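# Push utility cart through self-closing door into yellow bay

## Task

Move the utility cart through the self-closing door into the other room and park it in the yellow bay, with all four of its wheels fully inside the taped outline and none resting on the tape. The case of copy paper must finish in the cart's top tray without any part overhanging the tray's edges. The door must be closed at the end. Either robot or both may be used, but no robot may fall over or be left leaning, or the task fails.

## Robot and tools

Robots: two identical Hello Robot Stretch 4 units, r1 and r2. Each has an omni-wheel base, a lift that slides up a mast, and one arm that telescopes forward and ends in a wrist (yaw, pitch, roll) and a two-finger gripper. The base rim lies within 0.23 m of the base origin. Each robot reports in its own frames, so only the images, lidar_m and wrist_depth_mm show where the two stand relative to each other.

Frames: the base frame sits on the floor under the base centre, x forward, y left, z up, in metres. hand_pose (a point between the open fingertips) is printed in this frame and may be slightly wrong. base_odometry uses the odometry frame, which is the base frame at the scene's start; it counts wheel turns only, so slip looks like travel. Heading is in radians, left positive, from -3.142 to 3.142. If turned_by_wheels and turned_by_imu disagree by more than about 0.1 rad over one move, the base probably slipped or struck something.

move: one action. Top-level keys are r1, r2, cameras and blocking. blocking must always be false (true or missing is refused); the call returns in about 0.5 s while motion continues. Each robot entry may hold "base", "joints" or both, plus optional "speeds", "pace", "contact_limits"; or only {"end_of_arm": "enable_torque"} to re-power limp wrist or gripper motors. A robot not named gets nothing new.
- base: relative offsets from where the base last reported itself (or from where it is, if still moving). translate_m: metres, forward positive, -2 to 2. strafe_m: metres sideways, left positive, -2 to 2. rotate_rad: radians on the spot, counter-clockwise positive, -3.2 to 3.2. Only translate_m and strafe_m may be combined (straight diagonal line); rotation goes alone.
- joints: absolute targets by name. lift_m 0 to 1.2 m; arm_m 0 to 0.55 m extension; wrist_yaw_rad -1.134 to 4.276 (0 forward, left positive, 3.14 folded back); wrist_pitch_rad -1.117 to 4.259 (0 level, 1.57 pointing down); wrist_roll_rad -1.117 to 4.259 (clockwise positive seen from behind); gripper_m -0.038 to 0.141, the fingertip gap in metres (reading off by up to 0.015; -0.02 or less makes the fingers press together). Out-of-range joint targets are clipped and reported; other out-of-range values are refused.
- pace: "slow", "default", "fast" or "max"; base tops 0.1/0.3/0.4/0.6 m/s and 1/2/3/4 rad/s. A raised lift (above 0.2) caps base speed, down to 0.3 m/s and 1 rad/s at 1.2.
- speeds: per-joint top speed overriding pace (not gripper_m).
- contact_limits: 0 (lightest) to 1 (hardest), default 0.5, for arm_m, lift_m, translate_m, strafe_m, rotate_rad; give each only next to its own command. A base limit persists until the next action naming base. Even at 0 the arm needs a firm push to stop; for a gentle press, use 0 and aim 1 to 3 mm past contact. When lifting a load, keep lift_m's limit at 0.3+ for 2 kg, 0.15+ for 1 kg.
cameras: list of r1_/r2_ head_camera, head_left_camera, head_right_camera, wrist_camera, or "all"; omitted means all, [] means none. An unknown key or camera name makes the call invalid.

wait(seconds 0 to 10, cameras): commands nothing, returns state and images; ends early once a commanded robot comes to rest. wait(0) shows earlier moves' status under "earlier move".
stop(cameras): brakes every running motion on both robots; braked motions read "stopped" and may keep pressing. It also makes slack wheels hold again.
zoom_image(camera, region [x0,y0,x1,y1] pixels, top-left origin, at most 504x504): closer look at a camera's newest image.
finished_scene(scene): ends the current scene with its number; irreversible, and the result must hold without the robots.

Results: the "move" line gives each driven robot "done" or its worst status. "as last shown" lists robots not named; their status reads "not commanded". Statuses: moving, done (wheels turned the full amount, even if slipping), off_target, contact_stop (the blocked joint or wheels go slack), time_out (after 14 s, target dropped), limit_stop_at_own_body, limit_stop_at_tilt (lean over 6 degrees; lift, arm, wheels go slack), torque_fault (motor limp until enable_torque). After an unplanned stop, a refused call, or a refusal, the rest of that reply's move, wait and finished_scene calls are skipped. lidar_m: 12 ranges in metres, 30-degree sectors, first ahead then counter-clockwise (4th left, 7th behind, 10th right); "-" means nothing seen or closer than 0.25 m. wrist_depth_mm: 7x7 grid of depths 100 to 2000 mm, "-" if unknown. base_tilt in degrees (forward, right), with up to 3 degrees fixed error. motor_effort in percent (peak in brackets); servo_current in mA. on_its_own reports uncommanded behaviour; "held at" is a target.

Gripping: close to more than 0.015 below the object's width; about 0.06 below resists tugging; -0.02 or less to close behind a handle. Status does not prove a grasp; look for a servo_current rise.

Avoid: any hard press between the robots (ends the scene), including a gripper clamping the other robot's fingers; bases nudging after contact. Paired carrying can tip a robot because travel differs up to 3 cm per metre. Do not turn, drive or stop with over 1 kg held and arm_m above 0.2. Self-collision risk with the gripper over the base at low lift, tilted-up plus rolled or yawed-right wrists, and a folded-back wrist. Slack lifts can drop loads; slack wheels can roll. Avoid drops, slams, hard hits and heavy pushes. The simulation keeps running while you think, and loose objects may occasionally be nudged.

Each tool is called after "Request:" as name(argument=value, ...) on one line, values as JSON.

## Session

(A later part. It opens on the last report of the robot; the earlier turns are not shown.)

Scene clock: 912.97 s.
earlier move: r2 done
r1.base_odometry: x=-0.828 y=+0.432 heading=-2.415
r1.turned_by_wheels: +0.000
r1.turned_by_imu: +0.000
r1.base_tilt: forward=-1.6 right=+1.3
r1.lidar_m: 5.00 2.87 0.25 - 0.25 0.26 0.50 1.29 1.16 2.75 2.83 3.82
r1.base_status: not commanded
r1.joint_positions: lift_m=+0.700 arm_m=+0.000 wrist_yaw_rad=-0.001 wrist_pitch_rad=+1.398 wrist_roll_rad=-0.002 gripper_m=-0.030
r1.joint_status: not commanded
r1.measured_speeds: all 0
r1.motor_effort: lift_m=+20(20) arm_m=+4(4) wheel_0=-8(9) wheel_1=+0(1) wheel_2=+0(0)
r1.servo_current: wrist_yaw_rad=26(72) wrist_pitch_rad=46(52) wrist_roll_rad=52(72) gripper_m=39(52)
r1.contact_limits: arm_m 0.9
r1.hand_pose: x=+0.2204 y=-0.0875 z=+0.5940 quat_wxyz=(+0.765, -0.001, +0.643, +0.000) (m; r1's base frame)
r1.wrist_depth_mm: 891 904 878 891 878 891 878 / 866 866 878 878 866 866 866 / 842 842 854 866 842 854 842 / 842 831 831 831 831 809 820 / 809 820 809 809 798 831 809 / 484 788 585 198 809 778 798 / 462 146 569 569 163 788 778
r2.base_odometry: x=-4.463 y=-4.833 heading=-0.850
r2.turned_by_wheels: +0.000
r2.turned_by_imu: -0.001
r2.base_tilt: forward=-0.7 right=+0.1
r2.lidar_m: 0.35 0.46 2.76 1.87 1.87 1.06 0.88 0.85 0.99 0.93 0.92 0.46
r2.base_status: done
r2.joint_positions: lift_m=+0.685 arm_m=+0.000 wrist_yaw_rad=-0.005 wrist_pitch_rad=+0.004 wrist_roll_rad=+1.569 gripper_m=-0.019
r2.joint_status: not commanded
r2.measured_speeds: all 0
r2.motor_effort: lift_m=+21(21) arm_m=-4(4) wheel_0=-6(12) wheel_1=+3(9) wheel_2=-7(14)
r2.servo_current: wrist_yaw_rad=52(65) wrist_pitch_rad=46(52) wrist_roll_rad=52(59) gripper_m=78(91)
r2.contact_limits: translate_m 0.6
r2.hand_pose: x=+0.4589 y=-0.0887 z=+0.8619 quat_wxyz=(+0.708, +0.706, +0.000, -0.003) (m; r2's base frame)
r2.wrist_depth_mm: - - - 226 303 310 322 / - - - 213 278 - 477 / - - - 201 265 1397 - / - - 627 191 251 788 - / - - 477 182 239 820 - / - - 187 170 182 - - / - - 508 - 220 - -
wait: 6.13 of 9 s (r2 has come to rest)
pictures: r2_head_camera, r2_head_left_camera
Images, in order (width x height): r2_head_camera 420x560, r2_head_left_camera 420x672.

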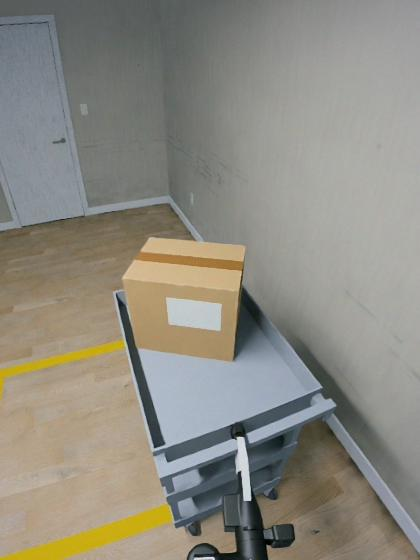

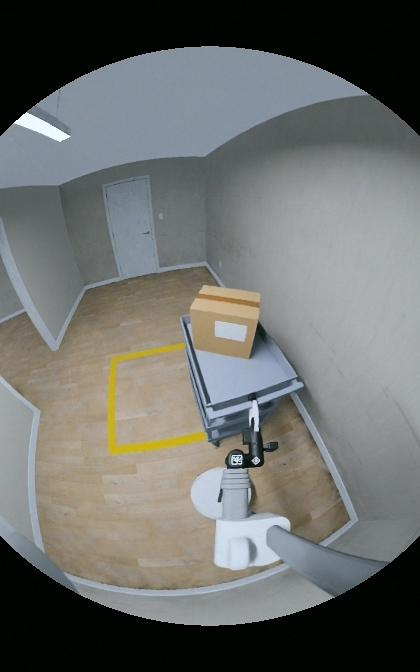

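Request:
move(blocking=false, cameras=[], r2={"base":{"translate_m":0.24,"strafe_m":0.11},"pace":"slow","contact_limits":{"translate_m":0.6}})

Request:
wait(seconds=8, cameras=[])

Request:
move(blocking=false, cameras=[], r2={"base":{"translate_m":0.1,"strafe_m":0.45},"pace":"slow","contact_limits":{"strafe_m":0.6}})

Request:
wait(seconds=9, cameras=["r2_head_camera","r2_head_left_camera"])

Scene clock: 927.00 s.
move: r2 moving
r1: as last shown
r1.lidar_m: 5.00 2.91 0.25 - 0.25 0.25 0.53 1.27 1.19 2.76 2.86 3.84
r1.motor_effort: lift_m=+20(20) arm_m=+4(4) wheel_0=-8(8) wheel_1=+1(1) wheel_2=+0(0)
r1.servo_current: wrist_yaw_rad=52(52) wrist_pitch_rad=46(52) wrist_roll_rad=39(59) gripper_m=46(46)
r1.contact_limits: arm_m 0.9
r1.wrist_depth_mm: 891 878 891 891 891 891 891 / 866 878 866 866 878 866 866 / 854 842 842 842 842 842 854 / 820 831 831 831 831 831 831 / 809 809 809 831 809 820 820 / 484 788 585 198 788 798 788 / 462 146 569 574 163 778 768
r2.base_odometry: x=-4.450 y=-4.839 heading=-0.850
r2.turned_by_wheels: +0.000
r2.turned_by_imu: +0.001
r2.base_tilt: forward=-0.7 right=+0.1
r2.lidar_m: 0.36 0.40 2.74 1.89 1.86 1.08 0.88 0.85 1.00 0.94 0.93 0.46
r2.base_status: translate_m moving; strafe_m moving
r2.joint_positions: lift_m=+0.685 arm_m=+0.000 wrist_yaw_rad=-0.005 wrist_pitch_rad=+0.004 wrist_roll_rad=+1.569 gripper_m=-0.019
r2.joint_status: not commanded
r2.measured_speeds: translate_m=+0.049 strafe_m=+0.023 rotate_rad=-0.002 lift_m=+0.000 arm_m=+0.000 wrist_yaw_rad=+0.000 wrist_pitch_rad=+0.000 wrist_roll_rad=+0.000
r2.motor_effort: lift_m=+21(21) arm_m=-4(4) wheel_0=+4(6) wheel_1=+8(9) wheel_2=-11(14)
r2.servo_current: wrist_yaw_rad=46(59) wrist_pitch_rad=39(46) wrist_roll_rad=52(52) gripper_m=78(85)
r2.contact_limits: translate_m 0.6
r2.hand_pose: x=+0.4589 y=-0.0887 z=+0.8619 quat_wxyz=(+0.708, +0.706, +0.000, -0.003) (m; r2's base frame)
r2.wrist_depth_mm: - - - 222 300 309 320 / - - - 211 277 - 500 / - - - 198 264 1430 - / - - 615 191 249 820 - / - - 480 182 238 831 - / - - 187 171 180 - - / - - 512 - 220 - -
pictures: none
No camera images: "cameras" was empty.

Scene clock: 930.33 s.
earlier move: r2 done
r1.base_odometry: x=-0.828 y=+0.432 heading=-2.415
r1.turned_by_wheels: +0.000
r1.turned_by_imu: +0.000
r1.base_tilt: forward=-1.6 right=+1.3
r1.lidar_m: 4.99 2.88 0.25 - 0.25 0.25 0.50 1.27 1.17 2.76 2.84 3.86
r1.base_status: not commanded
r1.joint_positions: lift_m=+0.700 arm_m=+0.000 wrist_yaw_rad=-0.001 wrist_pitch_rad=+1.398 wrist_roll_rad=-0.002 gripper_m=-0.030
r1.joint_status: not commanded
r1.measured_speeds: all 0
r1.motor_effort: lift_m=+20(20) arm_m=+4(4) wheel_0=-8(9) wheel_1=+0(1) wheel_2=+0(0)
r1.servo_current: wrist_yaw_rad=52(72) wrist_pitch_rad=39(52) wrist_roll_rad=52(72) gripper_m=46(52)
r1.contact_limits: arm_m 0.9
r1.hand_pose: x=+0.2204 y=-0.0875 z=+0.5940 quat_wxyz=(+0.765, -0.001, +0.643, +0.000) (m; r1's base frame)
r1.wrist_depth_mm: 904 891 878 891 904 878 891 / 878 854 878 866 878 866 878 / 854 854 854 854 842 866 854 / 831 831 831 831 842 842 831 / 820 820 809 809 809 820 820 / 496 788 585 199 798 788 788 / 462 146 569 574 163 788 778
r2.base_odometry: x=-4.222 y=-4.941 heading=-0.850
r2.turned_by_wheels: +0.000
r2.turned_by_imu: +0.001
r2.base_tilt: forward=-0.7 right=+0.1
r2.lidar_m: 0.33 0.36 2.55 1.87 1.84 1.36 1.12 1.11 1.19 0.96 0.96 0.45
r2.base_status: done
r2.joint_positions: lift_m=+0.685 arm_m=+0.000 wrist_yaw_rad=-0.003 wrist_pitch_rad=+0.004 wrist_roll_rad=+1.569 gripper_m=-0.019
r2.joint_status: not commanded
r2.measured_speeds: all 0
r2.motor_effort: lift_m=+21(21) arm_m=-4(4) wheel_0=+4(11) wheel_1=+6(9) wheel_2=-7(14)
r2.servo_current: wrist_yaw_rad=46(59) wrist_pitch_rad=46(52) wrist_roll_rad=52(59) gripper_m=78(85)
r2.contact_limits: translate_m 0.6
r2.hand_pose: x=+0.4591 y=-0.0883 z=+0.8619 quat_wxyz=(+0.708, +0.706, +0.000, -0.002) (m; r2's base frame)
r2.wrist_depth_mm: - - - 213 283 - 1008 / - - - 204 268 1281 473 / - - - 192 257 759 - / - - 535 187 247 820 - / - - 480 180 239 831 - / - - 187 171 181 - - / - - 525 - 222 - -
wait: 3.33 of 8 s (r2 has come to rest)
pictures: none
No camera images: "cameras" was empty.

Scene clock: 930.83 s.
move: r2 moving
r1: as last shown
r1.lidar_m: 5.00 2.88 0.25 - 0.25 0.25 0.51 1.28 1.18 2.75 2.85 3.85
r1.motor_effort: lift_m=+20(20) arm_m=+4(4) wheel_0=-8(8) wheel_1=+0(1) wheel_2=+0(0)
r1.servo_current: wrist_yaw_rad=46(59) wrist_pitch_rad=46(46) wrist_roll_rad=59(59) gripper_m=39(46)
r1.contact_limits: arm_m 0.9
r1.wrist_depth_mm: 891 904 891 891 891 891 878 / 878 878 866 866 866 866 866 / 854 854 854 842 842 842 831 / 831 831 831 831 831 842 831 / 809 809 831 809 798 809 820 / 488 778 585 198 798 788 788 / 462 146 564 569 163 788 768
r2.base_odometry: x=-4.210 y=-4.935 heading=-0.851
r2.turned_by_wheels: -0.001
r2.turned_by_imu: -0.001
r2.base_tilt: forward=-0.7 right=+0.1
r2.lidar_m: 0.35 3.58 2.55 1.84 1.84 1.38 1.14 1.13 1.19 0.98 0.95 0.46
r2.base_status: translate_m moving; strafe_m moving
r2.joint_positions: lift_m=+0.685 arm_m=+0.000 wrist_yaw_rad=-0.003 wrist_pitch_rad=+0.004 wrist_roll_rad=+1.569 gripper_m=-0.019
r2.joint_status: not commanded
r2.measured_speeds: translate_m=+0.011 strafe_m=+0.048 rotate_rad=+0.000 lift_m=+0.000 arm_m=+0.000 wrist_yaw_rad=+0.000 wrist_pitch_rad=+0.000 wrist_roll_rad=+0.000
r2.motor_effort: lift_m=+21(21) arm_m=-4(4) wheel_0=-9(9) wheel_1=+7(9) wheel_2=-8(10)
r2.servo_current: wrist_yaw_rad=46(65) wrist_pitch_rad=46(46) wrist_roll_rad=52(52) gripper_m=78(85)
r2.contact_limits: strafe_m 0.6
r2.hand_pose: x=+0.4591 y=-0.0883 z=+0.8619 quat_wxyz=(+0.708, +0.706, +0.000, -0.002) (m; r2's base frame)
r2.wrist_depth_mm: - - - 214 283 - 1025 / - - - 204 267 1281 492 / - - - 193 257 750 - / - - 544 188 247 831 - / - - 477 180 237 831 - / - - 190 171 181 - - / - - 525 - 222 - -
pictures: none
No camera images: "cameras" was empty.

Scene clock: 936.17 s.
earlier move: r2 done
r1.base_odometry: x=-0.828 y=+0.432 heading=-2.415
r1.turned_by_wheels: +0.000
r1.turned_by_imu: +0.000
r1.base_tilt: forward=-1.6 right=+1.3
r1.lidar_m: 5.00 2.90 0.25 - 0.25 0.26 0.50 1.29 1.16 2.73 2.84 3.87
r1.base_status: not commanded
r1.joint_positions: lift_m=+0.700 arm_m=+0.000 wrist_yaw_rad=-0.001 wrist_pitch_rad=+1.398 wrist_roll_rad=-0.002 gripper_m=-0.030
r1.joint_status: not commanded
r1.measured_speeds: all 0
r1.motor_effort: lift_m=+20(20) arm_m=+4(4) wheel_0=-8(9) wheel_1=+0(1) wheel_2=+0(0)
r1.servo_current: wrist_yaw_rad=46(72) wrist_pitch_rad=46(52) wrist_roll_rad=39(72) gripper_m=46(52)
r1.contact_limits: arm_m 0.9
r1.hand_pose: x=+0.2204 y=-0.0875 z=+0.5940 quat_wxyz=(+0.765, -0.001, +0.643, +0.000) (m; r1's base frame)
r1.wrist_depth_mm: 904 904 878 904 904 891 891 / 878 866 866 878 866 878 878 / 866 854 842 842 842 842 854 / 842 842 831 820 831 842 831 / 809 809 798 820 809 809 809 / 492 788 585 198 798 798 798 / 462 146 569 569 163 778 768
r2.base_odometry: x=-3.818 y=-4.719 heading=-0.851
r2.turned_by_wheels: +0.000
r2.turned_by_imu: +0.000
r2.base_tilt: forward=-0.7 right=+0.1
r2.lidar_m: 0.43 3.28 2.08 1.46 1.44 1.66 1.38 1.34 1.52 1.37 0.45 0.39
r2.base_status: done
r2.joint_positions: lift_m=+0.685 arm_m=+0.000 wrist_yaw_rad=-0.003 wrist_pitch_rad=+0.004 wrist_roll_rad=+1.569 gripper_m=-0.019
r2.joint_status: not commanded
r2.measured_speeds: all 0
r2.motor_effort: lift_m=+21(21) arm_m=-4(4) wheel_0=-8(12) wheel_1=+3(9) wheel_2=-5(11)
r2.servo_current: wrist_yaw_rad=46(72) wrist_pitch_rad=46(52) wrist_roll_rad=59(59) gripper_m=85(85)
r2.contact_limits: strafe_m 0.6
r2.hand_pose: x=+0.4591 y=-0.0883 z=+0.8619 quat_wxyz=(+0.708, +0.706, +0.000, -0.002) (m; r2's base frame)
r2.wrist_depth_mm: - 424 436 125 179 - - / - 404 404 129 188 - - / - 508 480 138 202 - - / - - 574 148 214 - - / - - - 156 226 1808 - / - - 188 168 182 1576 488 / - - - - - 1576 1205
wait: 5.33 of 9 s (r2 has come to rest)
pictures: r2_head_camera, r2_head_left_camera
Images, in order (width x height): r2_head_camera 420x560, r2_head_left_camera 420x672.

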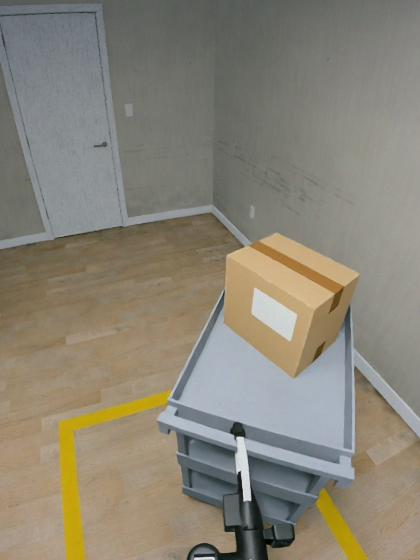

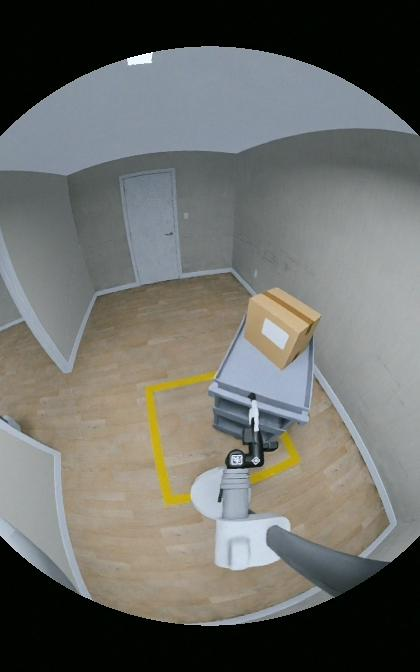

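Request:
move(blocking=false, cameras=[], r2={"base":{"translate_m":-0.12,"strafe_m":0.24},"pace":"slow","contact_limits":{"strafe_m":0.6}})

Request:
wait(seconds=9, cameras=["r2_head_camera","r2_head_left_camera"])

Scene clock: 950.07 s.
move: r2 moving
r1: as last shown
r1.lidar_m: 5.01 2.92 0.25 - 0.25 0.25 0.51 1.27 1.18 2.75 2.84 3.81
r1.motor_effort: lift_m=+20(20) arm_m=+4(4) wheel_0=-8(9) wheel_1=+1(1) wheel_2=+0(0)
r1.servo_current: wrist_yaw_rad=39(65) wrist_pitch_rad=46(46) wrist_roll_rad=65(65) gripper_m=46(46)
r1.contact_limits: arm_m 0.9
r1.wrist_depth_mm: 904 904 878 878 891 891 891 / 866 878 878 866 878 854 891 / 854 854 831 854 854 854 854 / 842 842 831 831 842 831 831 / 820 798 820 820 809 809 820 / 492 788 585 198 798 788 798 / 459 146 569 569 163 768 788
r2.base_odometry: x=-3.813 y=-4.708 heading=-0.850
r2.turned_by_wheels: +0.000
r2.turned_by_imu: +0.001
r2.base_tilt: forward=-0.6 right=+0.1
r2.lidar_m: 0.43 3.27 2.09 1.45 1.44 1.64 1.39 1.35 1.55 1.36 0.43 0.37
r2.base_status: translate_m moving; strafe_m moving
r2.joint_positions: lift_m=+0.685 arm_m=+0.000 wrist_yaw_rad=-0.003 wrist_pitch_rad=+0.004 wrist_roll_rad=+1.569 gripper_m=-0.019
r2.joint_status: not commanded
r2.measured_speeds: translate_m=-0.022 strafe_m=+0.043 rotate_rad=-0.001 lift_m=+0.000 arm_m=+0.000 wrist_yaw_rad=+0.000 wrist_pitch_rad=+0.000 wrist_roll_rad=+0.000
r2.motor_effort: lift_m=+21(21) arm_m=-4(4) wheel_0=-11(14) wheel_1=+5(6) wheel_2=+9(9)
r2.servo_current: wrist_yaw_rad=46(52) wrist_pitch_rad=46(52) wrist_roll_rad=52(52) gripper_m=78(85)
r2.contact_limits: strafe_m 0.6
r2.hand_pose: x=+0.4591 y=-0.0883 z=+0.8619 quat_wxyz=(+0.708, +0.706, +0.000, -0.002) (m; r2's base frame)
r2.wrist_depth_mm: - 418 430 124 179 - - / - 407 410 128 187 - - / - 508 473 137 199 - - / - - 580 146 214 - - / - - - 156 225 1808 - / - - 189 168 181 1576 484 / - - - - - 1618 1182
pictures: none
No camera images: "cameras" was empty.

Scene clock: 953.53 s.
earlier move: r2 done
r1.base_odometry: x=-0.828 y=+0.432 heading=-2.415
r1.turned_by_wheels: +0.000
r1.turned_by_imu: +0.000
r1.base_tilt: forward=-1.6 right=+1.3
r1.lidar_m: 4.99 2.90 0.25 - 0.25 0.25 0.50 1.29 1.19 2.74 2.83 3.82
r1.base_status: not commanded
r1.joint_positions: lift_m=+0.700 arm_m=+0.000 wrist_yaw_rad=-0.001 wrist_pitch_rad=+1.398 wrist_roll_rad=-0.002 gripper_m=-0.030
r1.joint_status: not commanded
r1.measured_speeds: all 0
r1.motor_effort: lift_m=+20(20) arm_m=+4(4) wheel_0=-8(9) wheel_1=+0(1) wheel_2=+0(0)
r1.servo_current: wrist_yaw_rad=52(72) wrist_pitch_rad=39(52) wrist_roll_rad=65(72) gripper_m=39(52)
r1.contact_limits: arm_m 0.9
r1.hand_pose: x=+0.2204 y=-0.0875 z=+0.5940 quat_wxyz=(+0.765, -0.001, +0.643, +0.000) (m; r1's base frame)
r1.wrist_depth_mm: 891 878 878 891 891 891 891 / 878 866 866 878 878 854 878 / 854 854 842 854 831 842 854 / 831 842 842 842 831 831 842 / 820 820 820 798 798 809 820 / 488 798 585 198 788 788 809 / 462 146 564 574 163 768 778
r2.base_odometry: x=-3.717 y=-4.471 heading=-0.850
r2.turned_by_wheels: +0.000
r2.turned_by_imu: +0.000
r2.base_tilt: forward=-0.7 right=+0.0
r2.lidar_m: 0.43 2.68 1.96 1.19 1.16 1.32 1.34 1.31 1.49 1.63 0.39 0.36
r2.base_status: done
r2.joint_positions: lift_m=+0.685 arm_m=+0.000 wrist_yaw_rad=-0.001 wrist_pitch_rad=+0.004 wrist_roll_rad=+1.569 gripper_m=-0.019
r2.joint_status: not commanded
r2.measured_speeds: all 0
r2.motor_effort: lift_m=+21(21) arm_m=-4(4) wheel_0=-3(15) wheel_1=+5(8) wheel_2=+7(10)
r2.servo_current: wrist_yaw_rad=46(65) wrist_pitch_rad=39(52) wrist_roll_rad=52(65) gripper_m=91(91)
r2.contact_limits: strafe_m 0.6
r2.hand_pose: x=+0.4592 y=-0.0878 z=+0.8619 quat_wxyz=(+0.708, +0.706, +0.001, -0.002) (m; r2's base frame)
r2.wrist_depth_mm: - 373 373 105 160 - - / - 427 418 115 173 - - / - - 512 121 187 - - / - - - 133 203 - - / - - - 146 224 1708 504 / - - 187 165 181 1576 462 / - - - - - 330 1182
wait: 3.47 of 9 s (r2 has come to rest)
pictures: r2_head_camera, r2_head_left_camera
Images, in order (width x height): r2_head_camera 420x560, r2_head_left_camera 420x672.

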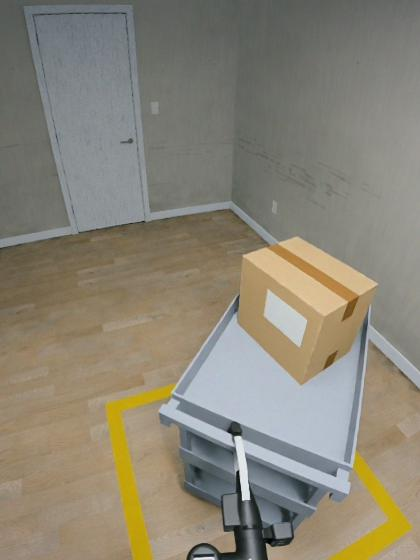

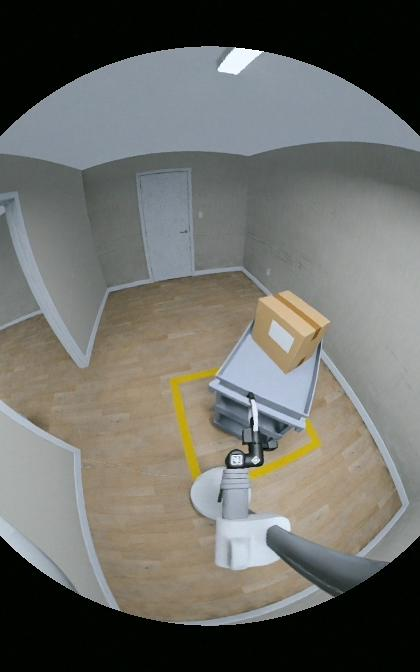

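Request:
move(blocking=false, cameras=[], r2={"base":{"translate_m":0.14,"strafe_m":0.24},"pace":"slow","contact_limits":{"strafe_m":0.6}})

Request:
wait(seconds=9, cameras=["r2_head_camera","r2_head_left_camera"])

Scene clock: 962.67 s.
move: r2 moving
r1: as last shown
r1.lidar_m: 5.00 2.91 0.25 - 0.25 0.25 0.52 1.30 1.17 2.74 2.84 3.84
r1.motor_effort: lift_m=+20(20) arm_m=+4(4) wheel_0=-8(8) wheel_1=+0(1) wheel_2=+0(0)
r1.servo_current: wrist_yaw_rad=52(59) wrist_pitch_rad=39(46) wrist_roll_rad=46(65) gripper_m=46(46)
r1.contact_limits: arm_m 0.9
r1.wrist_depth_mm: 891 891 891 904 878 891 866 / 866 866 878 878 866 878 878 / 854 854 854 842 842 854 854 / 831 831 809 820 831 820 831 / 820 820 809 809 798 809 798 / 488 778 585 198 778 788 788 / 462 146 574 569 163 778 778
r2.base_odometry: x=-3.705 y=-4.468 heading=-0.851
r2.turned_by_wheels: -0.001
r2.turned_by_imu: -0.001
r2.base_tilt: forward=-0.7 right=+0.1
r2.lidar_m: 0.44 2.66 1.94 1.19 1.18 1.33 1.34 1.33 1.49 1.61 0.40 0.34
r2.base_status: translate_m moving; strafe_m moving
r2.joint_positions: lift_m=+0.685 arm_m=+0.000 wrist_yaw_rad=-0.001 wrist_pitch_rad=+0.004 wrist_roll_rad=+1.569 gripper_m=-0.019
r2.joint_status: not commanded
r2.measured_speeds: translate_m=+0.024 strafe_m=+0.041 rotate_rad=-0.002 lift_m=+0.000 arm_m=+0.000 wrist_yaw_rad=-0.005 wrist_pitch_rad=+0.000 wrist_roll_rad=+0.000
r2.motor_effort: lift_m=+21(21) arm_m=-4(4) wheel_0=-9(12) wheel_1=+8(9) wheel_2=-10(10)
r2.servo_current: wrist_yaw_rad=46(52) wrist_pitch_rad=46(46) wrist_roll_rad=46(59) gripper_m=85(85)
r2.contact_limits: strafe_m 0.6
r2.hand_pose: x=+0.4592 y=-0.0878 z=+0.8619 quat_wxyz=(+0.708, +0.706, +0.001, -0.002) (m; r2's base frame)
r2.wrist_depth_mm: - 375 377 105 162 - - / - 418 415 116 174 - - / - - 504 124 189 - - / - - - 135 205 - - / - - - 147 223 1756 508 / - - 189 166 181 1618 466 / - - - - - 332 1118
pictures: none
No camera images: "cameras" was empty.

Scene clock: 966.23 s.
earlier move: r2 done
r1.base_odometry: x=-0.828 y=+0.432 heading=-2.415
r1.turned_by_wheels: +0.000
r1.turned_by_imu: +0.000
r1.base_tilt: forward=-1.6 right=+1.3
r1.lidar_m: 5.01 2.89 0.25 - 0.25 0.25 0.51 1.31 1.18 2.75 2.82 3.86
r1.base_status: not commanded
r1.joint_positions: lift_m=+0.700 arm_m=+0.000 wrist_yaw_rad=-0.001 wrist_pitch_rad=+1.398 wrist_roll_rad=-0.002 gripper_m=-0.030
r1.joint_status: not commanded
r1.measured_speeds: all 0
r1.motor_effort: lift_m=+20(20) arm_m=+4(4) wheel_0=-8(9) wheel_1=+1(1) wheel_2=+0(0)
r1.servo_current: wrist_yaw_rad=46(72) wrist_pitch_rad=39(52) wrist_roll_rad=46(72) gripper_m=39(52)
r1.contact_limits: arm_m 0.9
r1.hand_pose: x=+0.2204 y=-0.0875 z=+0.5940 quat_wxyz=(+0.765, -0.001, +0.643, +0.000) (m; r1's base frame)
r1.wrist_depth_mm: 891 891 891 891 904 891 891 / 866 866 878 891 866 866 866 / 854 842 854 854 842 854 854 / 820 820 831 842 820 820 820 / 809 809 820 809 809 809 798 / 488 788 585 198 798 788 788 / 466 145 564 580 163 778 778
r2.base_odometry: x=-3.444 y=-4.418 heading=-0.851
r2.turned_by_wheels: +0.000
r2.turned_by_imu: +0.001
r2.base_tilt: forward=-0.6 right=+0.1
r2.lidar_m: 0.45 2.26 1.67 1.01 0.99 1.15 1.53 1.54 1.72 1.82 0.29 0.31
r2.base_status: done
r2.joint_positions: lift_m=+0.685 arm_m=+0.000 wrist_yaw_rad=-0.002 wrist_pitch_rad=+0.004 wrist_roll_rad=+1.569 gripper_m=-0.019
r2.joint_status: not commanded
r2.measured_speeds: all 0
r2.motor_effort: lift_m=+21(21) arm_m=-4(4) wheel_0=-5(12) wheel_1=+5(9) wheel_2=-9(12)
r2.servo_current: wrist_yaw_rad=52(59) wrist_pitch_rad=46(52) wrist_roll_rad=65(65) gripper_m=85(85)
r2.contact_limits: strafe_m 0.6
r2.hand_pose: x=+0.4591 y=-0.0881 z=+0.8619 quat_wxyz=(+0.708, +0.706, +0.000, -0.002) (m; r2's base frame)
r2.wrist_depth_mm: - 430 - - - - - / - - - - - - - / - - - - - - 521 / - - - - - 1366 469 / - - - - 218 1576 1205 / - - 186 130 181 1397 362 / - - - - - 1661 1160
wait: 3.57 of 9 s (r2 has come to rest)
pictures: r2_head_camera, r2_head_left_camera
Images, in order (width x height): r2_head_camera 420x560, r2_head_left_camera 420x672.

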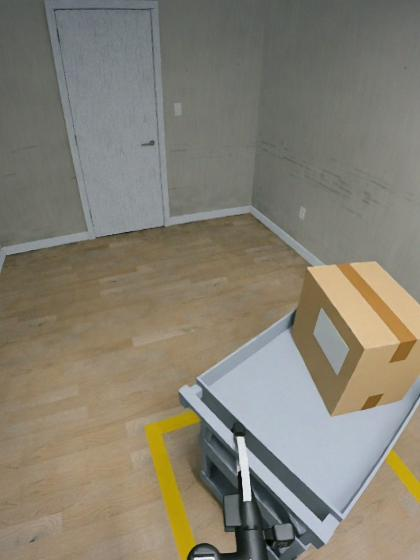

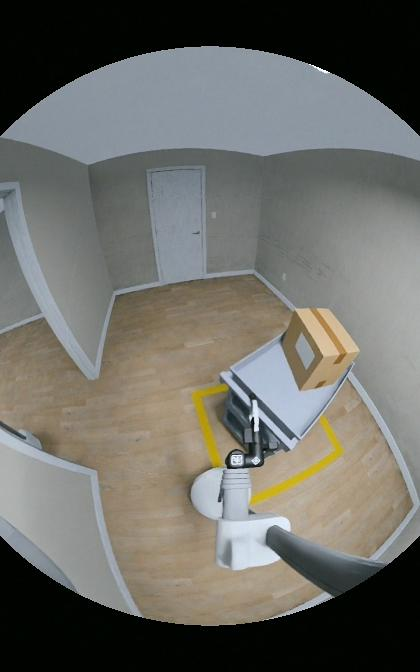

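Request:
move(blocking=false, cameras=[], r2={"base":{"rotate_rad":-0.4},"pace":"slow","contact_limits":{"rotate_rad":0.6}})

Request:
wait(seconds=6, cameras=[])

Request:
move(blocking=false, cameras=[], r2={"base":{"translate_m":0.09,"strafe_m":0.32},"pace":"slow","contact_limits":{"strafe_m":0.6}})

Request:
wait(seconds=9, cameras=["r2_head_camera","r2_head_left_camera","r2_head_right_camera"])

Scene clock: 980.50 s.
move: r2 moving
r1: as last shown
r1.lidar_m: 5.01 2.92 0.25 - 0.25 0.25 0.53 1.27 1.16 2.74 2.82 3.85
r1.motor_effort: lift_m=+20(20) arm_m=+4(4) wheel_0=-9(9) wheel_1=+0(1) wheel_2=+0(0)
r1.servo_current: wrist_yaw_rad=39(59) wrist_pitch_rad=46(52) wrist_roll_rad=52(65) gripper_m=46(46)
r1.contact_limits: arm_m 0.9
r1.wrist_depth_mm: 891 891 878 891 891 904 891 / 878 878 866 878 866 854 866 / 854 866 854 854 842 842 854 / 831 842 831 820 820 820 831 / 820 820 809 809 809 820 809 / 488 788 585 198 788 788 788 / 462 146 574 574 163 788 778
r2.base_odometry: x=-3.444 y=-4.418 heading=-0.973
r2.turned_by_wheels: -0.123
r2.turned_by_imu: -0.118
r2.base_tilt: forward=-0.7 right=+0.0
r2.lidar_m: 0.44 3.03 1.71 1.02 0.98 1.07 1.58 1.52 1.63 1.84 0.34 0.29
r2.base_status: rotate_rad moving
r2.joint_positions: lift_m=+0.685 arm_m=+0.000 wrist_yaw_rad=+0.010 wrist_pitch_rad=+0.004 wrist_roll_rad=+1.569 gripper_m=-0.019
r2.joint_status: not commanded
r2.measured_speeds: translate_m=+0.001 strafe_m=+0.001 rotate_rad=-0.483 lift_m=+0.000 arm_m=+0.000 wrist_yaw_rad=+0.015 wrist_pitch_rad=+0.000 wrist_roll_rad=+0.000
r2.motor_effort: lift_m=+21(21) arm_m=-4(4) wheel_0=+18(18) wheel_1=+11(11) wheel_2=+12(12)
r2.servo_current: wrist_yaw_rad=52(65) wrist_pitch_rad=39(46) wrist_roll_rad=59(59) gripper_m=72(85)
r2.contact_limits: rotate_rad 0.6
r2.hand_pose: x=+0.4602 y=-0.0845 z=+0.8619 quat_wxyz=(+0.708, +0.706, +0.005, +0.002) (m; r2's base frame)
r2.wrist_depth_mm: - 392 379 - - 116 - / - - 492 - - 131 - / - - - - 150 - - / - - - - 175 1366 500 / - - - - 211 1618 462 / - - - 134 180 1537 1118 / - - - - - 1618 1118
pictures: none
No camera images: "cameras" was empty.

Scene clock: 981.57 s.
earlier move: r2 done
r1.base_odometry: x=-0.828 y=+0.432 heading=-2.415
r1.turned_by_wheels: +0.000
r1.turned_by_imu: +0.000
r1.base_tilt: forward=-1.6 right=+1.2
r1.lidar_m: 5.00 2.91 0.25 - 0.25 0.25 0.51 1.30 1.17 2.75 2.84 3.84
r1.base_status: not commanded
r1.joint_positions: lift_m=+0.700 arm_m=+0.000 wrist_yaw_rad=-0.001 wrist_pitch_rad=+1.398 wrist_roll_rad=-0.002 gripper_m=-0.030
r1.joint_status: not commanded
r1.measured_speeds: all 0
r1.motor_effort: lift_m=+20(20) arm_m=+4(4) wheel_0=-8(9) wheel_1=+0(1) wheel_2=+0(0)
r1.servo_current: wrist_yaw_rad=33(65) wrist_pitch_rad=39(52) wrist_roll_rad=46(72) gripper_m=52(52)
r1.contact_limits: arm_m 0.9
r1.hand_pose: x=+0.2204 y=-0.0875 z=+0.5940 quat_wxyz=(+0.765, -0.001, +0.643, +0.000) (m; r1's base frame)
r1.wrist_depth_mm: 878 891 904 891 904 891 878 / 866 878 866 866 878 866 866 / 842 854 854 854 854 854 854 / 809 831 842 831 831 831 842 / 820 820 820 809 788 809 820 / 488 798 585 198 798 788 778 / 462 146 564 580 163 768 768
r2.base_odometry: x=-3.444 y=-4.418 heading=-1.249
r2.turned_by_wheels: -0.276
r2.turned_by_imu: -0.268
r2.base_tilt: forward=-0.7 right=+0.1
r2.lidar_m: 0.42 3.19 1.85 1.68 1.00 1.00 1.22 1.52 1.54 1.88 1.79 0.41
r2.base_status: done
r2.joint_positions: lift_m=+0.685 arm_m=+0.000 wrist_yaw_rad=+0.004 wrist_pitch_rad=+0.004 wrist_roll_rad=+1.569 gripper_m=-0.019
r2.joint_status: not commanded
r2.measured_speeds: all 0
r2.motor_effort: lift_m=+21(21) arm_m=-4(5) wheel_0=+6(18) wheel_1=+4(11) wheel_2=+7(12)
r2.servo_current: wrist_yaw_rad=46(65) wrist_pitch_rad=46(46) wrist_roll_rad=46(59) gripper_m=78(91)
r2.contact_limits: rotate_rad 0.6
r2.hand_pose: x=+0.4597 y=-0.0862 z=+0.8619 quat_wxyz=(+0.708, +0.706, +0.003, +0.000) (m; r2's base frame)
r2.wrist_depth_mm: - 477 496 134 190 - - / - 421 418 140 198 768 - / - 477 469 146 208 - - / - - 549 157 217 - - / - - - 166 229 1863 - / - - 187 173 180 1618 484 / - - - - - 1808 1160
wait: 1.07 of 6 s (r2 has come to rest)
pictures: none
No camera images: "cameras" was empty.

Scene clock: 982.07 s.
move: r2 moving
r1: as last shown
r1.lidar_m: 4.99 2.91 0.25 - 0.25 0.25 0.49 1.30 1.15 2.77 2.84 3.84
r1.motor_effort: lift_m=+20(20) arm_m=+4(4) wheel_0=-8(8) wheel_1=+0(1) wheel_2=+0(0)
r1.servo_current: wrist_yaw_rad=39(52) wrist_pitch_rad=33(46) wrist_roll_rad=39(59) gripper_m=39(46)
r1.contact_limits: arm_m 0.9
r1.wrist_depth_mm: 891 904 891 917 904 891 891 / 878 878 866 878 878 854 866 / 854 842 854 854 842 842 842 / 820 831 831 820 831 831 831 / 798 798 820 809 798 809 809 / 484 788 585 197 778 778 798 / 459 146 569 569 163 778 778
r2.base_odometry: x=-3.432 y=-4.417 heading=-1.250
r2.turned_by_wheels: +0.000
r2.turned_by_imu: +0.000
r2.base_tilt: forward=-0.7 right=+0.1
r2.lidar_m: 0.42 3.17 1.82 1.65 0.98 0.99 1.22 1.54 1.55 1.86 0.47 0.41
r2.base_status: translate_m moving; strafe_m moving
r2.joint_positions: lift_m=+0.685 arm_m=+0.000 wrist_yaw_rad=+0.002 wrist_pitch_rad=+0.004 wrist_roll_rad=+1.569 gripper_m=-0.019
r2.joint_status: not commanded
r2.measured_speeds: translate_m=+0.013 strafe_m=+0.049 rotate_rad=-0.003 lift_m=+0.000 arm_m=+0.000 wrist_yaw_rad=-0.023 wrist_pitch_rad=+0.000 wrist_roll_rad=+0.000
r2.motor_effort: lift_m=+21(21) arm_m=-4(5) wheel_0=-6(14) wheel_1=+9(9) wheel_2=-7(7)
r2.servo_current: wrist_yaw_rad=39(52) wrist_pitch_rad=46(46) wrist_roll_rad=52(65) gripper_m=85(91)
r2.contact_limits: strafe_m 0.6
r2.hand_pose: x=+0.4595 y=-0.0868 z=+0.8619 quat_wxyz=(+0.708, +0.706, +0.002, -0.001) (m; r2's base frame)
r2.wrist_depth_mm: - 480 500 135 190 - - / - 421 424 142 200 759 - / - 477 466 148 209 - - / - - 544 158 218 - - / - - - 166 229 1863 - / - - 187 172 180 1576 484 / - - - - - 1921 1205
pictures: none
No camera images: "cameras" was empty.

Scene clock: 986.13 s.
earlier move: r2 done
r1.base_odometry: x=-0.828 y=+0.432 heading=-2.415
r1.turned_by_wheels: +0.000
r1.turned_by_imu: +0.000
r1.base_tilt: forward=-1.6 right=+1.3
r1.lidar_m: 5.00 2.88 0.25 - 0.25 0.25 0.49 1.31 1.17 2.76 2.86 3.83
r1.base_status: not commanded
r1.joint_positions: lift_m=+0.700 arm_m=+0.000 wrist_yaw_rad=-0.001 wrist_pitch_rad=+1.398 wrist_roll_rad=-0.002 gripper_m=-0.030
r1.joint_status: not commanded
r1.measured_speeds: all 0
r1.motor_effort: lift_m=+20(20) arm_m=+4(4) wheel_0=-8(9) wheel_1=+1(1) wheel_2=+0(0)
r1.servo_current: wrist_yaw_rad=46(72) wrist_pitch_rad=39(52) wrist_roll_rad=46(72) gripper_m=46(52)
r1.contact_limits: arm_m 0.9
r1.hand_pose: x=+0.2204 y=-0.0875 z=+0.5940 quat_wxyz=(+0.765, -0.001, +0.643, +0.000) (m; r1's base frame)
r1.wrist_depth_mm: 891 891 891 891 866 891 891 / 878 866 878 866 866 878 866 / 842 854 854 854 866 866 854 / 842 831 831 831 820 831 831 / 809 820 798 809 820 809 798 / 488 778 591 198 798 798 788 / 466 146 569 580 163 788 778
r2.base_odometry: x=-3.112 y=-4.402 heading=-1.250
r2.turned_by_wheels: +0.000
r2.turned_by_imu: -0.001
r2.base_tilt: forward=-0.7 right=+0.1
r2.lidar_m: 0.45 2.90 1.50 1.36 0.80 0.83 1.03 1.82 1.82 2.20 0.32 0.32
r2.base_status: done
r2.joint_positions: lift_m=+0.685 arm_m=+0.000 wrist_yaw_rad=-0.004 wrist_pitch_rad=+0.004 wrist_roll_rad=+1.569 gripper_m=-0.019
r2.joint_status: not commanded
r2.measured_speeds: all 0
r2.motor_effort: lift_m=+21(21) arm_m=-4(5) wheel_0=-6(14) wheel_1=+4(9) wheel_2=-6(11)
r2.servo_current: wrist_yaw_rad=59(65) wrist_pitch_rad=46(46) wrist_roll_rad=46(65) gripper_m=78(91)
r2.contact_limits: strafe_m 0.6
r2.hand_pose: x=+0.4590 y=-0.0886 z=+0.8619 quat_wxyz=(+0.708, +0.706, +0.000, -0.003) (m; r2's base frame)
r2.wrist_depth_mm: - 384 384 - 129 - - / - 496 496 - 148 - - / - - - - 168 - - / - - - 103 189 1499 504 / - - - 121 225 1618 459 / - - 186 148 178 1618 1138 / - - - - - 1708 1118
wait: 4.07 of 9 s (r2 has come to rest)
pictures: r2_head_camera, r2_head_left_camera, r2_head_right_camera
Images, in order (width x height): r2_head_camera 420x560, r2_head_left_camera 420x672, r2_head_right_camera 420x672.

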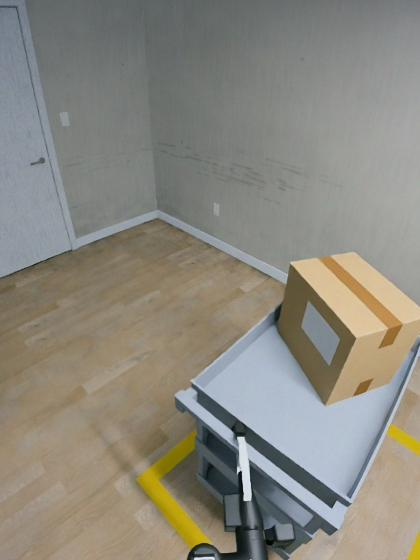

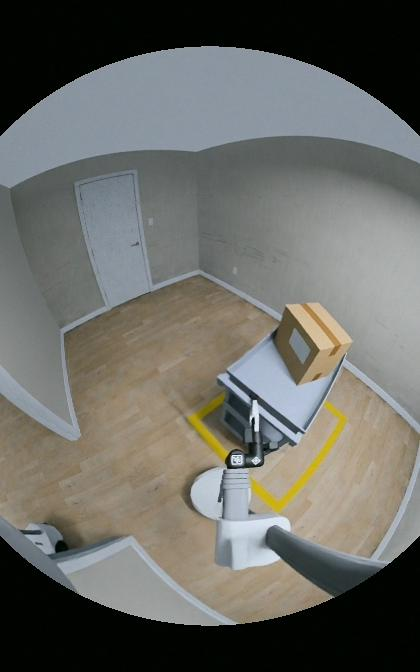

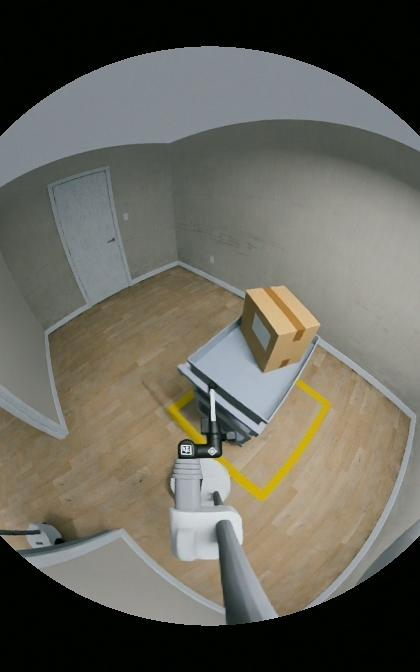

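Request:
move(blocking=false, cameras=[], r2={"base":{"translate_m":-0.37,"strafe_m":0.15},"pace":"slow","contact_limits":{"translate_m":0.6}})

Request:
wait(seconds=8, cameras=["r2_head_left_camera"])

Request:
move(blocking=false, cameras=[], r2={"base":{"rotate_rad":-0.3},"pace":"slow","contact_limits":{"rotate_rad":0.6}})

Request:
wait(seconds=6, cameras=["r2_head_camera","r2_head_left_camera"])

Scene clock: 1024.93 s.
move: r2 moving
r1: as last shown
r1.base_tilt: forward=-1.6 right=+1.2
r1.lidar_m: 5.00 2.90 0.25 - 0.25 0.25 0.50 1.26 1.19 2.75 2.84 3.87
r1.motor_effort: lift_m=+20(20) arm_m=+4(4) wheel_0=-8(9) wheel_1=+0(1) wheel_2=+0(0)
r1.servo_current: wrist_yaw_rad=39(59) wrist_pitch_rad=46(46) wrist_roll_rad=65(65) gripper_m=39(52)
r1.contact_limits: arm_m 0.9
r1.wrist_depth_mm: 904 904 878 891 878 891 891 / 878 854 854 866 866 854 878 / 842 842 842 831 854 842 854 / 842 831 831 831 831 842 831 / 809 809 831 820 809 820 798 / 492 798 585 198 798 788 809 / 469 146 569 574 163 768 778
r2.base_odometry: x=-3.111 y=-4.389 heading=-1.250
r2.turned_by_wheels: -0.001
r2.turned_by_imu: +0.000
r2.base_tilt: forward=-0.7 right=+0.0
r2.lidar_m: 0.44 2.92 1.49 1.36 0.81 0.81 1.01 1.81 1.82 2.19 0.33 0.32
r2.base_status: translate_m moving; strafe_m moving
r2.joint_positions: lift_m=+0.685 arm_m=+0.000 wrist_yaw_rad=-0.004 wrist_pitch_rad=+0.004 wrist_roll_rad=+1.569 gripper_m=-0.019
r2.joint_status: not commanded
r2.measured_speeds: translate_m=-0.049 strafe_m=+0.020 rotate_rad=+0.000 lift_m=+0.000 arm_m=+0.000 wrist_yaw_rad=+0.000 wrist_pitch_rad=+0.000 wrist_roll_rad=+0.000
r2.motor_effort: lift_m=+21(21) arm_m=-4(5) wheel_0=-8(14) wheel_1=-6(6) wheel_2=+9(11)
r2.servo_current: wrist_yaw_rad=52(59) wrist_pitch_rad=46(46) wrist_roll_rad=46(52) gripper_m=78(85)
r2.contact_limits: translate_m 0.6
r2.hand_pose: x=+0.4590 y=-0.0886 z=+0.8619 quat_wxyz=(+0.708, +0.706, +0.000, -0.003) (m; r2's base frame)
r2.wrist_depth_mm: - 379 384 - 129 - - / - 492 488 - 149 - - / - - - - 165 - - / - - - 104 190 1464 504 / - - - 122 224 1618 466 / - - 186 148 179 1576 1118 / - - - - - - 1138
pictures: none
No camera images: "cameras" was empty.

Scene clock: 1029.63 s.
earlier move: r2 done
r1.base_odometry: x=-0.828 y=+0.432 heading=-2.415
r1.turned_by_wheels: +0.000
r1.turned_by_imu: +0.000
r1.base_tilt: forward=-1.6 right=+1.3
r1.lidar_m: 5.00 2.90 0.25 - 0.25 0.25 0.52 1.29 1.19 2.75 2.86 3.82
r1.base_status: not commanded
r1.joint_positions: lift_m=+0.700 arm_m=+0.000 wrist_yaw_rad=-0.001 wrist_pitch_rad=+1.398 wrist_roll_rad=-0.002 gripper_m=-0.030
r1.joint_status: not commanded
r1.measured_speeds: all 0
r1.motor_effort: lift_m=+20(20) arm_m=+4(4) wheel_0=-8(9) wheel_1=+0(1) wheel_2=+0(0)
r1.servo_current: wrist_yaw_rad=33(72) wrist_pitch_rad=39(52) wrist_roll_rad=46(72) gripper_m=46(52)
r1.contact_limits: arm_m 0.9
r1.hand_pose: x=+0.2204 y=-0.0875 z=+0.5940 quat_wxyz=(+0.765, -0.001, +0.643, +0.000) (m; r1's base frame)
r1.wrist_depth_mm: 891 891 891 891 904 891 904 / 878 878 878 854 866 878 891 / 854 842 842 854 842 831 842 / 831 831 842 820 831 820 831 / 809 809 820 809 809 809 820 / 488 788 585 198 788 798 788 / 462 146 569 569 163 778 778
r2.base_odometry: x=-3.087 y=-4.004 heading=-1.250
r2.turned_by_wheels: +0.001
r2.turned_by_imu: +0.002
r2.base_tilt: forward=-0.6 right=+0.1
r2.lidar_m: 0.43 3.11 1.34 3.77 0.46 0.45 0.58 1.13 1.65 2.00 0.45 0.39
r2.base_status: done
r2.joint_positions: lift_m=+0.685 arm_m=+0.000 wrist_yaw_rad=+0.002 wrist_pitch_rad=+0.004 wrist_roll_rad=+1.569 gripper_m=-0.019
r2.joint_status: not commanded
r2.measured_speeds: all 0
r2.motor_effort: lift_m=+21(21) arm_m=-4(5) wheel_0=-2(14) wheel_1=-4(7) wheel_2=+8(12)
r2.servo_current: wrist_yaw_rad=59(65) wrist_pitch_rad=39(52) wrist_roll_rad=46(59) gripper_m=78(91)
r2.contact_limits: translate_m 0.6
r2.hand_pose: x=+0.4595 y=-0.0870 z=+0.8619 quat_wxyz=(+0.708, +0.706, +0.002, -0.001) (m; r2's base frame)
r2.wrist_depth_mm: - 410 407 120 176 - - / - 421 413 126 185 - - / - - 492 134 197 - - / - - 597 144 213 - - / - - - 157 227 1708 525 / - - 188 170 181 1661 488 / - - - - - 1863 1182
wait: 4.70 of 8 s (r2 has come to rest)
pictures: r2_head_left_camera
Images, in order (width x height): r2_head_left_camera 420x672.

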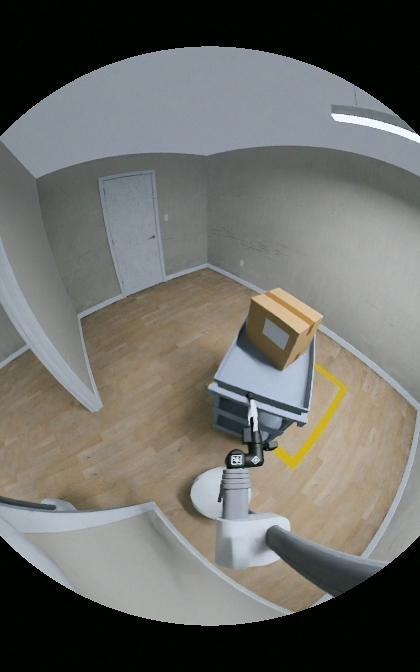

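Scene clock: 1030.13 s.
move: r2 moving
r1: as last shown
r1.lidar_m: 5.00 2.89 0.25 - 0.25 0.25 0.48 1.25 1.19 2.74 2.83 3.82
r1.motor_effort: lift_m=+20(20) arm_m=+4(4) wheel_0=-8(9) wheel_1=+1(1) wheel_2=+0(0)
r1.servo_current: wrist_yaw_rad=39(59) wrist_pitch_rad=39(46) wrist_roll_rad=59(65) gripper_m=39(46)
r1.contact_limits: arm_m 0.9
r1.wrist_depth_mm: 904 891 891 891 891 891 878 / 866 866 866 878 866 866 866 / 854 842 854 854 842 854 854 / 831 831 820 842 842 831 831 / 809 820 798 798 809 820 798 / 488 798 580 197 788 788 798 / 462 146 569 580 163 778 768
r2.base_odometry: x=-3.087 y=-4.004 heading=-1.374
r2.turned_by_wheels: -0.124
r2.turned_by_imu: -0.120
r2.base_tilt: forward=-0.7 right=+0.1
r2.lidar_m: 0.41 3.12 1.32 3.51 0.47 0.46 0.53 0.88 1.64 1.86 2.35 0.41
r2.base_status: rotate_rad moving
r2.joint_positions: lift_m=+0.685 arm_m=+0.000 wrist_yaw_rad=+0.009 wrist_pitch_rad=+0.004 wrist_roll_rad=+1.569 gripper_m=-0.019
r2.joint_status: not commanded
r2.measured_speeds: translate_m=+0.001 strafe_m=+0.000 rotate_rad=-0.495 lift_m=+0.000 arm_m=+0.000 wrist_yaw_rad=+0.000 wrist_pitch_rad=+0.000 wrist_roll_rad=+0.000
r2.motor_effort: lift_m=+21(21) arm_m=-4(5) wheel_0=+12(19) wheel_1=+9(10) wheel_2=+12(14)
r2.servo_current: wrist_yaw_rad=59(72) wrist_pitch_rad=46(52) wrist_roll_rad=46(52) gripper_m=78(91)
r2.contact_limits: rotate_rad 0.6
r2.hand_pose: x=+0.4601 y=-0.0847 z=+0.8619 quat_wxyz=(+0.708, +0.706, +0.005, +0.002) (m; r2's base frame)
r2.wrist_depth_mm: - - 525 139 193 - - / - 442 424 145 202 759 - / - 484 459 149 210 - - / - - 535 158 219 - - / - - - 166 229 - - / - - - 172 180 1618 500 / - - - - - 1708 1182
pictures: none
No camera images: "cameras" was empty.

Scene clock: 1031.00 s.
earlier move: r2 done
r1.base_odometry: x=-0.828 y=+0.432 heading=-2.415
r1.turned_by_wheels: +0.000
r1.turned_by_imu: +0.000
r1.base_tilt: forward=-1.6 right=+1.3
r1.lidar_m: 4.99 2.90 0.25 - 0.25 0.25 0.48 1.27 1.17 2.74 2.84 3.86
r1.base_status: not commanded
r1.joint_positions: lift_m=+0.700 arm_m=+0.000 wrist_yaw_rad=-0.001 wrist_pitch_rad=+1.398 wrist_roll_rad=-0.002 gripper_m=-0.030
r1.joint_status: not commanded
r1.measured_speeds: all 0
r1.motor_effort: lift_m=+20(20) arm_m=+4(4) wheel_0=-8(9) wheel_1=+0(1) wheel_2=+0(0)
r1.servo_current: wrist_yaw_rad=33(65) wrist_pitch_rad=46(52) wrist_roll_rad=65(65) gripper_m=39(52)
r1.contact_limits: arm_m 0.9
r1.hand_pose: x=+0.2204 y=-0.0875 z=+0.5940 quat_wxyz=(+0.765, -0.001, +0.643, +0.000) (m; r1's base frame)
r1.wrist_depth_mm: 891 891 891 891 904 891 878 / 891 854 866 866 866 866 878 / 842 854 866 854 842 842 842 / 831 831 842 831 831 820 820 / 798 809 820 809 820 809 809 / 484 778 591 198 788 788 788 / 462 146 569 580 163 768 778
r2.base_odometry: x=-3.087 y=-4.004 heading=-1.549
r2.turned_by_wheels: -0.174
r2.turned_by_imu: -0.169
r2.base_tilt: forward=-0.6 right=+0.0
r2.lidar_m: 0.37 3.21 1.67 1.32 0.46 0.46 0.49 0.70 1.63 1.69 2.43 0.46
r2.base_status: done
r2.joint_positions: lift_m=+0.685 arm_m=+0.000 wrist_yaw_rad=+0.003 wrist_pitch_rad=+0.004 wrist_roll_rad=+1.569 gripper_m=-0.019
r2.joint_status: not commanded
r2.measured_speeds: all 0
r2.motor_effort: lift_m=+21(21) arm_m=-5(5) wheel_0=+6(19) wheel_1=+5(10) wheel_2=+4(14)
r2.servo_current: wrist_yaw_rad=46(78) wrist_pitch_rad=33(52) wrist_roll_rad=52(59) gripper_m=78(91)
r2.contact_limits: rotate_rad 0.6
r2.hand_pose: x=+0.4596 y=-0.0866 z=+0.8619 quat_wxyz=(+0.708, +0.706, +0.002, +0.000) (m; r2's base frame)
r2.wrist_depth_mm: - - - 186 247 1661 480 / - - - 183 245 1708 - / - - 549 181 242 831 - / - - 480 179 238 842 - / - - 517 177 236 842 - / - - 187 174 181 - - / - - - - 231 - -
wait: 0.87 of 6 s (r2 has come to rest)
pictures: r2_head_camera, r2_head_left_camera
Images, in order (width x height): r2_head_camera 420x560, r2_head_left_camera 420x672.

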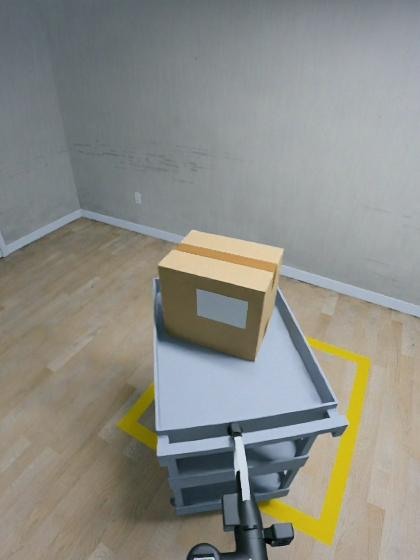

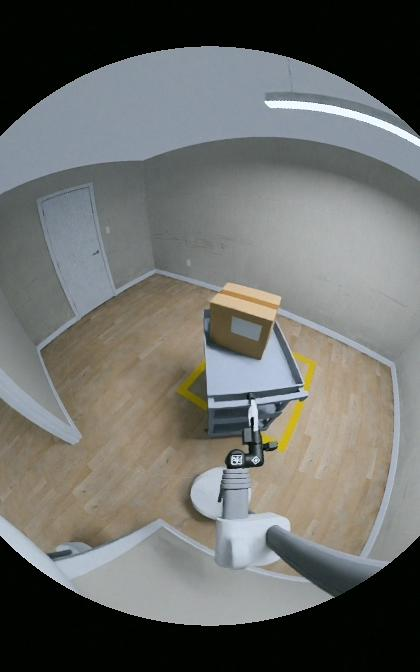

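Request:
move(blocking=false, cameras=[], r2={"base":{"translate_m":-0.02,"strafe_m":0.38},"pace":"slow","contact_limits":{"strafe_m":0.6}})

Request:
wait(seconds=8, cameras=["r2_head_camera","r2_head_left_camera"])

Scene clock: 1042.33 s.
move: r2 moving
r1: as last shown
r1.lidar_m: 4.99 2.90 0.25 - 0.25 0.25 0.49 1.29 1.19 2.75 2.85 3.84
r1.motor_effort: lift_m=+20(20) arm_m=+4(4) wheel_0=-8(8) wheel_1=+0(1) wheel_2=+0(0)
r1.servo_current: wrist_yaw_rad=52(59) wrist_pitch_rad=39(39) wrist_roll_rad=59(59) gripper_m=46(46)
r1.contact_limits: arm_m 0.9
r1.wrist_depth_mm: 878 891 891 891 891 891 878 / 878 866 878 866 878 866 866 / 842 842 842 854 854 842 842 / 831 820 831 820 831 831 831 / 820 809 831 798 820 820 809 / 488 788 585 198 788 809 788 / 459 146 564 574 163 778 788
r2.base_odometry: x=-3.073 y=-4.003 heading=-1.548
r2.turned_by_wheels: +0.001
r2.turned_by_imu: +0.001
r2.base_tilt: forward=-0.7 right=+0.1
r2.lidar_m: 0.36 3.16 1.63 1.32 0.46 0.44 0.49 0.71 1.64 1.71 2.41 0.44
r2.base_status: translate_m moving; strafe_m moving
r2.joint_positions: lift_m=+0.685 arm_m=+0.000 wrist_yaw_rad=+0.002 wrist_pitch_rad=+0.004 wrist_roll_rad=+1.569 gripper_m=-0.019
r2.joint_status: not commanded
r2.measured_speeds: translate_m=-0.003 strafe_m=+0.055 rotate_rad=+0.001 lift_m=+0.000 arm_m=+0.000 wrist_yaw_rad=+0.000 wrist_pitch_rad=+0.000 wrist_roll_rad=+0.000
r2.motor_effort: lift_m=+21(21) arm_m=-4(4) wheel_0=-9(10) wheel_1=+7(10) wheel_2=+7(7)
r2.servo_current: wrist_yaw_rad=39(59) wrist_pitch_rad=46(46) wrist_roll_rad=46(59) gripper_m=78(91)
r2.contact_limits: strafe_m 0.6
r2.hand_pose: x=+0.4595 y=-0.0869 z=+0.8619 quat_wxyz=(+0.708, +0.706, +0.002, -0.001) (m; r2's base frame)
r2.wrist_depth_mm: - - - 185 247 1661 488 / - - - 183 244 1808 - / - - 539 181 241 831 - / - - 480 179 239 842 - / - - 521 177 236 842 - / - - 186 175 181 - - / - - - - 232 - -
pictures: none
No camera images: "cameras" was empty.

Scene clock: 1046.80 s.
earlier move: r2 done
r1.base_odometry: x=-0.828 y=+0.432 heading=-2.415
r1.turned_by_wheels: +0.000
r1.turned_by_imu: +0.000
r1.base_tilt: forward=-1.6 right=+1.3
r1.lidar_m: 5.01 2.90 0.25 - 0.25 0.25 0.51 1.29 1.19 2.76 2.85 3.85
r1.base_status: not commanded
r1.joint_positions: lift_m=+0.700 arm_m=+0.000 wrist_yaw_rad=-0.001 wrist_pitch_rad=+1.398 wrist_roll_rad=-0.002 gripper_m=-0.030
r1.joint_status: not commanded
r1.measured_speeds: all 0
r1.motor_effort: lift_m=+20(20) arm_m=+4(4) wheel_0=-8(9) wheel_1=+0(1) wheel_2=+0(0)
r1.servo_current: wrist_yaw_rad=59(65) wrist_pitch_rad=46(52) wrist_roll_rad=39(65) gripper_m=46(52)
r1.contact_limits: arm_m 0.9
r1.hand_pose: x=+0.2204 y=-0.0875 z=+0.5940 quat_wxyz=(+0.765, -0.001, +0.643, +0.000) (m; r1's base frame)
r1.wrist_depth_mm: 891 891 891 891 891 904 891 / 878 866 878 854 866 878 866 / 854 842 854 854 842 854 842 / 820 831 831 831 809 831 820 / 798 820 809 798 798 820 798 / 492 788 591 198 798 788 788 / 462 146 569 574 163 768 768
r2.base_odometry: x=-2.707 y=-3.976 heading=-1.548
r2.turned_by_wheels: +0.000
r2.turned_by_imu: -0.001
r2.base_tilt: forward=-0.7 right=+0.1
r2.lidar_m: 0.44 2.88 0.95 0.96 4.13 0.29 0.25 0.38 1.17 2.03 0.42 0.37
r2.base_status: done
r2.joint_positions: lift_m=+0.685 arm_m=+0.000 wrist_yaw_rad=-0.004 wrist_pitch_rad=+0.004 wrist_roll_rad=+1.569 gripper_m=-0.019
r2.joint_status: not commanded
r2.measured_speeds: all 0
r2.motor_effort: lift_m=+21(21) arm_m=-4(5) wheel_0=-5(17) wheel_1=+4(10) wheel_2=+3(9)
r2.servo_current: wrist_yaw_rad=52(65) wrist_pitch_rad=39(52) wrist_roll_rad=52(59) gripper_m=78(91)
r2.contact_limits: strafe_m 0.6
r2.hand_pose: x=+0.4590 y=-0.0885 z=+0.8619 quat_wxyz=(+0.708, +0.706, +0.000, -0.003) (m; r2's base frame)
r2.wrist_depth_mm: - 370 375 108 165 - - / - 439 424 119 177 - - / - - 517 127 191 - - / - - - 138 207 - - / - - - 151 226 1618 512 / - - 186 170 180 1618 1182 / - - - - 274 329 1078
wait: 4.47 of 8 s (r2 has come to rest)
pictures: r2_head_camera, r2_head_left_camera
Images, in order (width x height): r2_head_camera 420x560, r2_head_left_camera 420x672.

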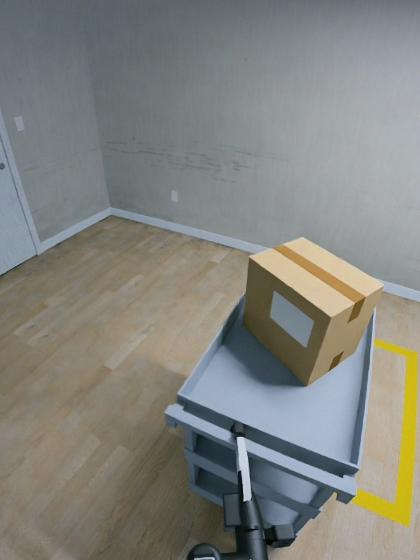

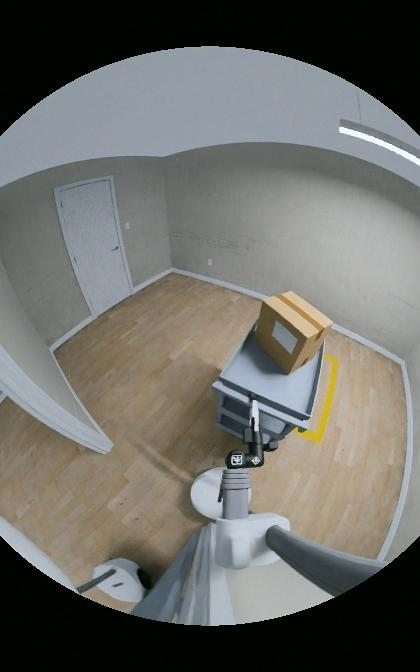

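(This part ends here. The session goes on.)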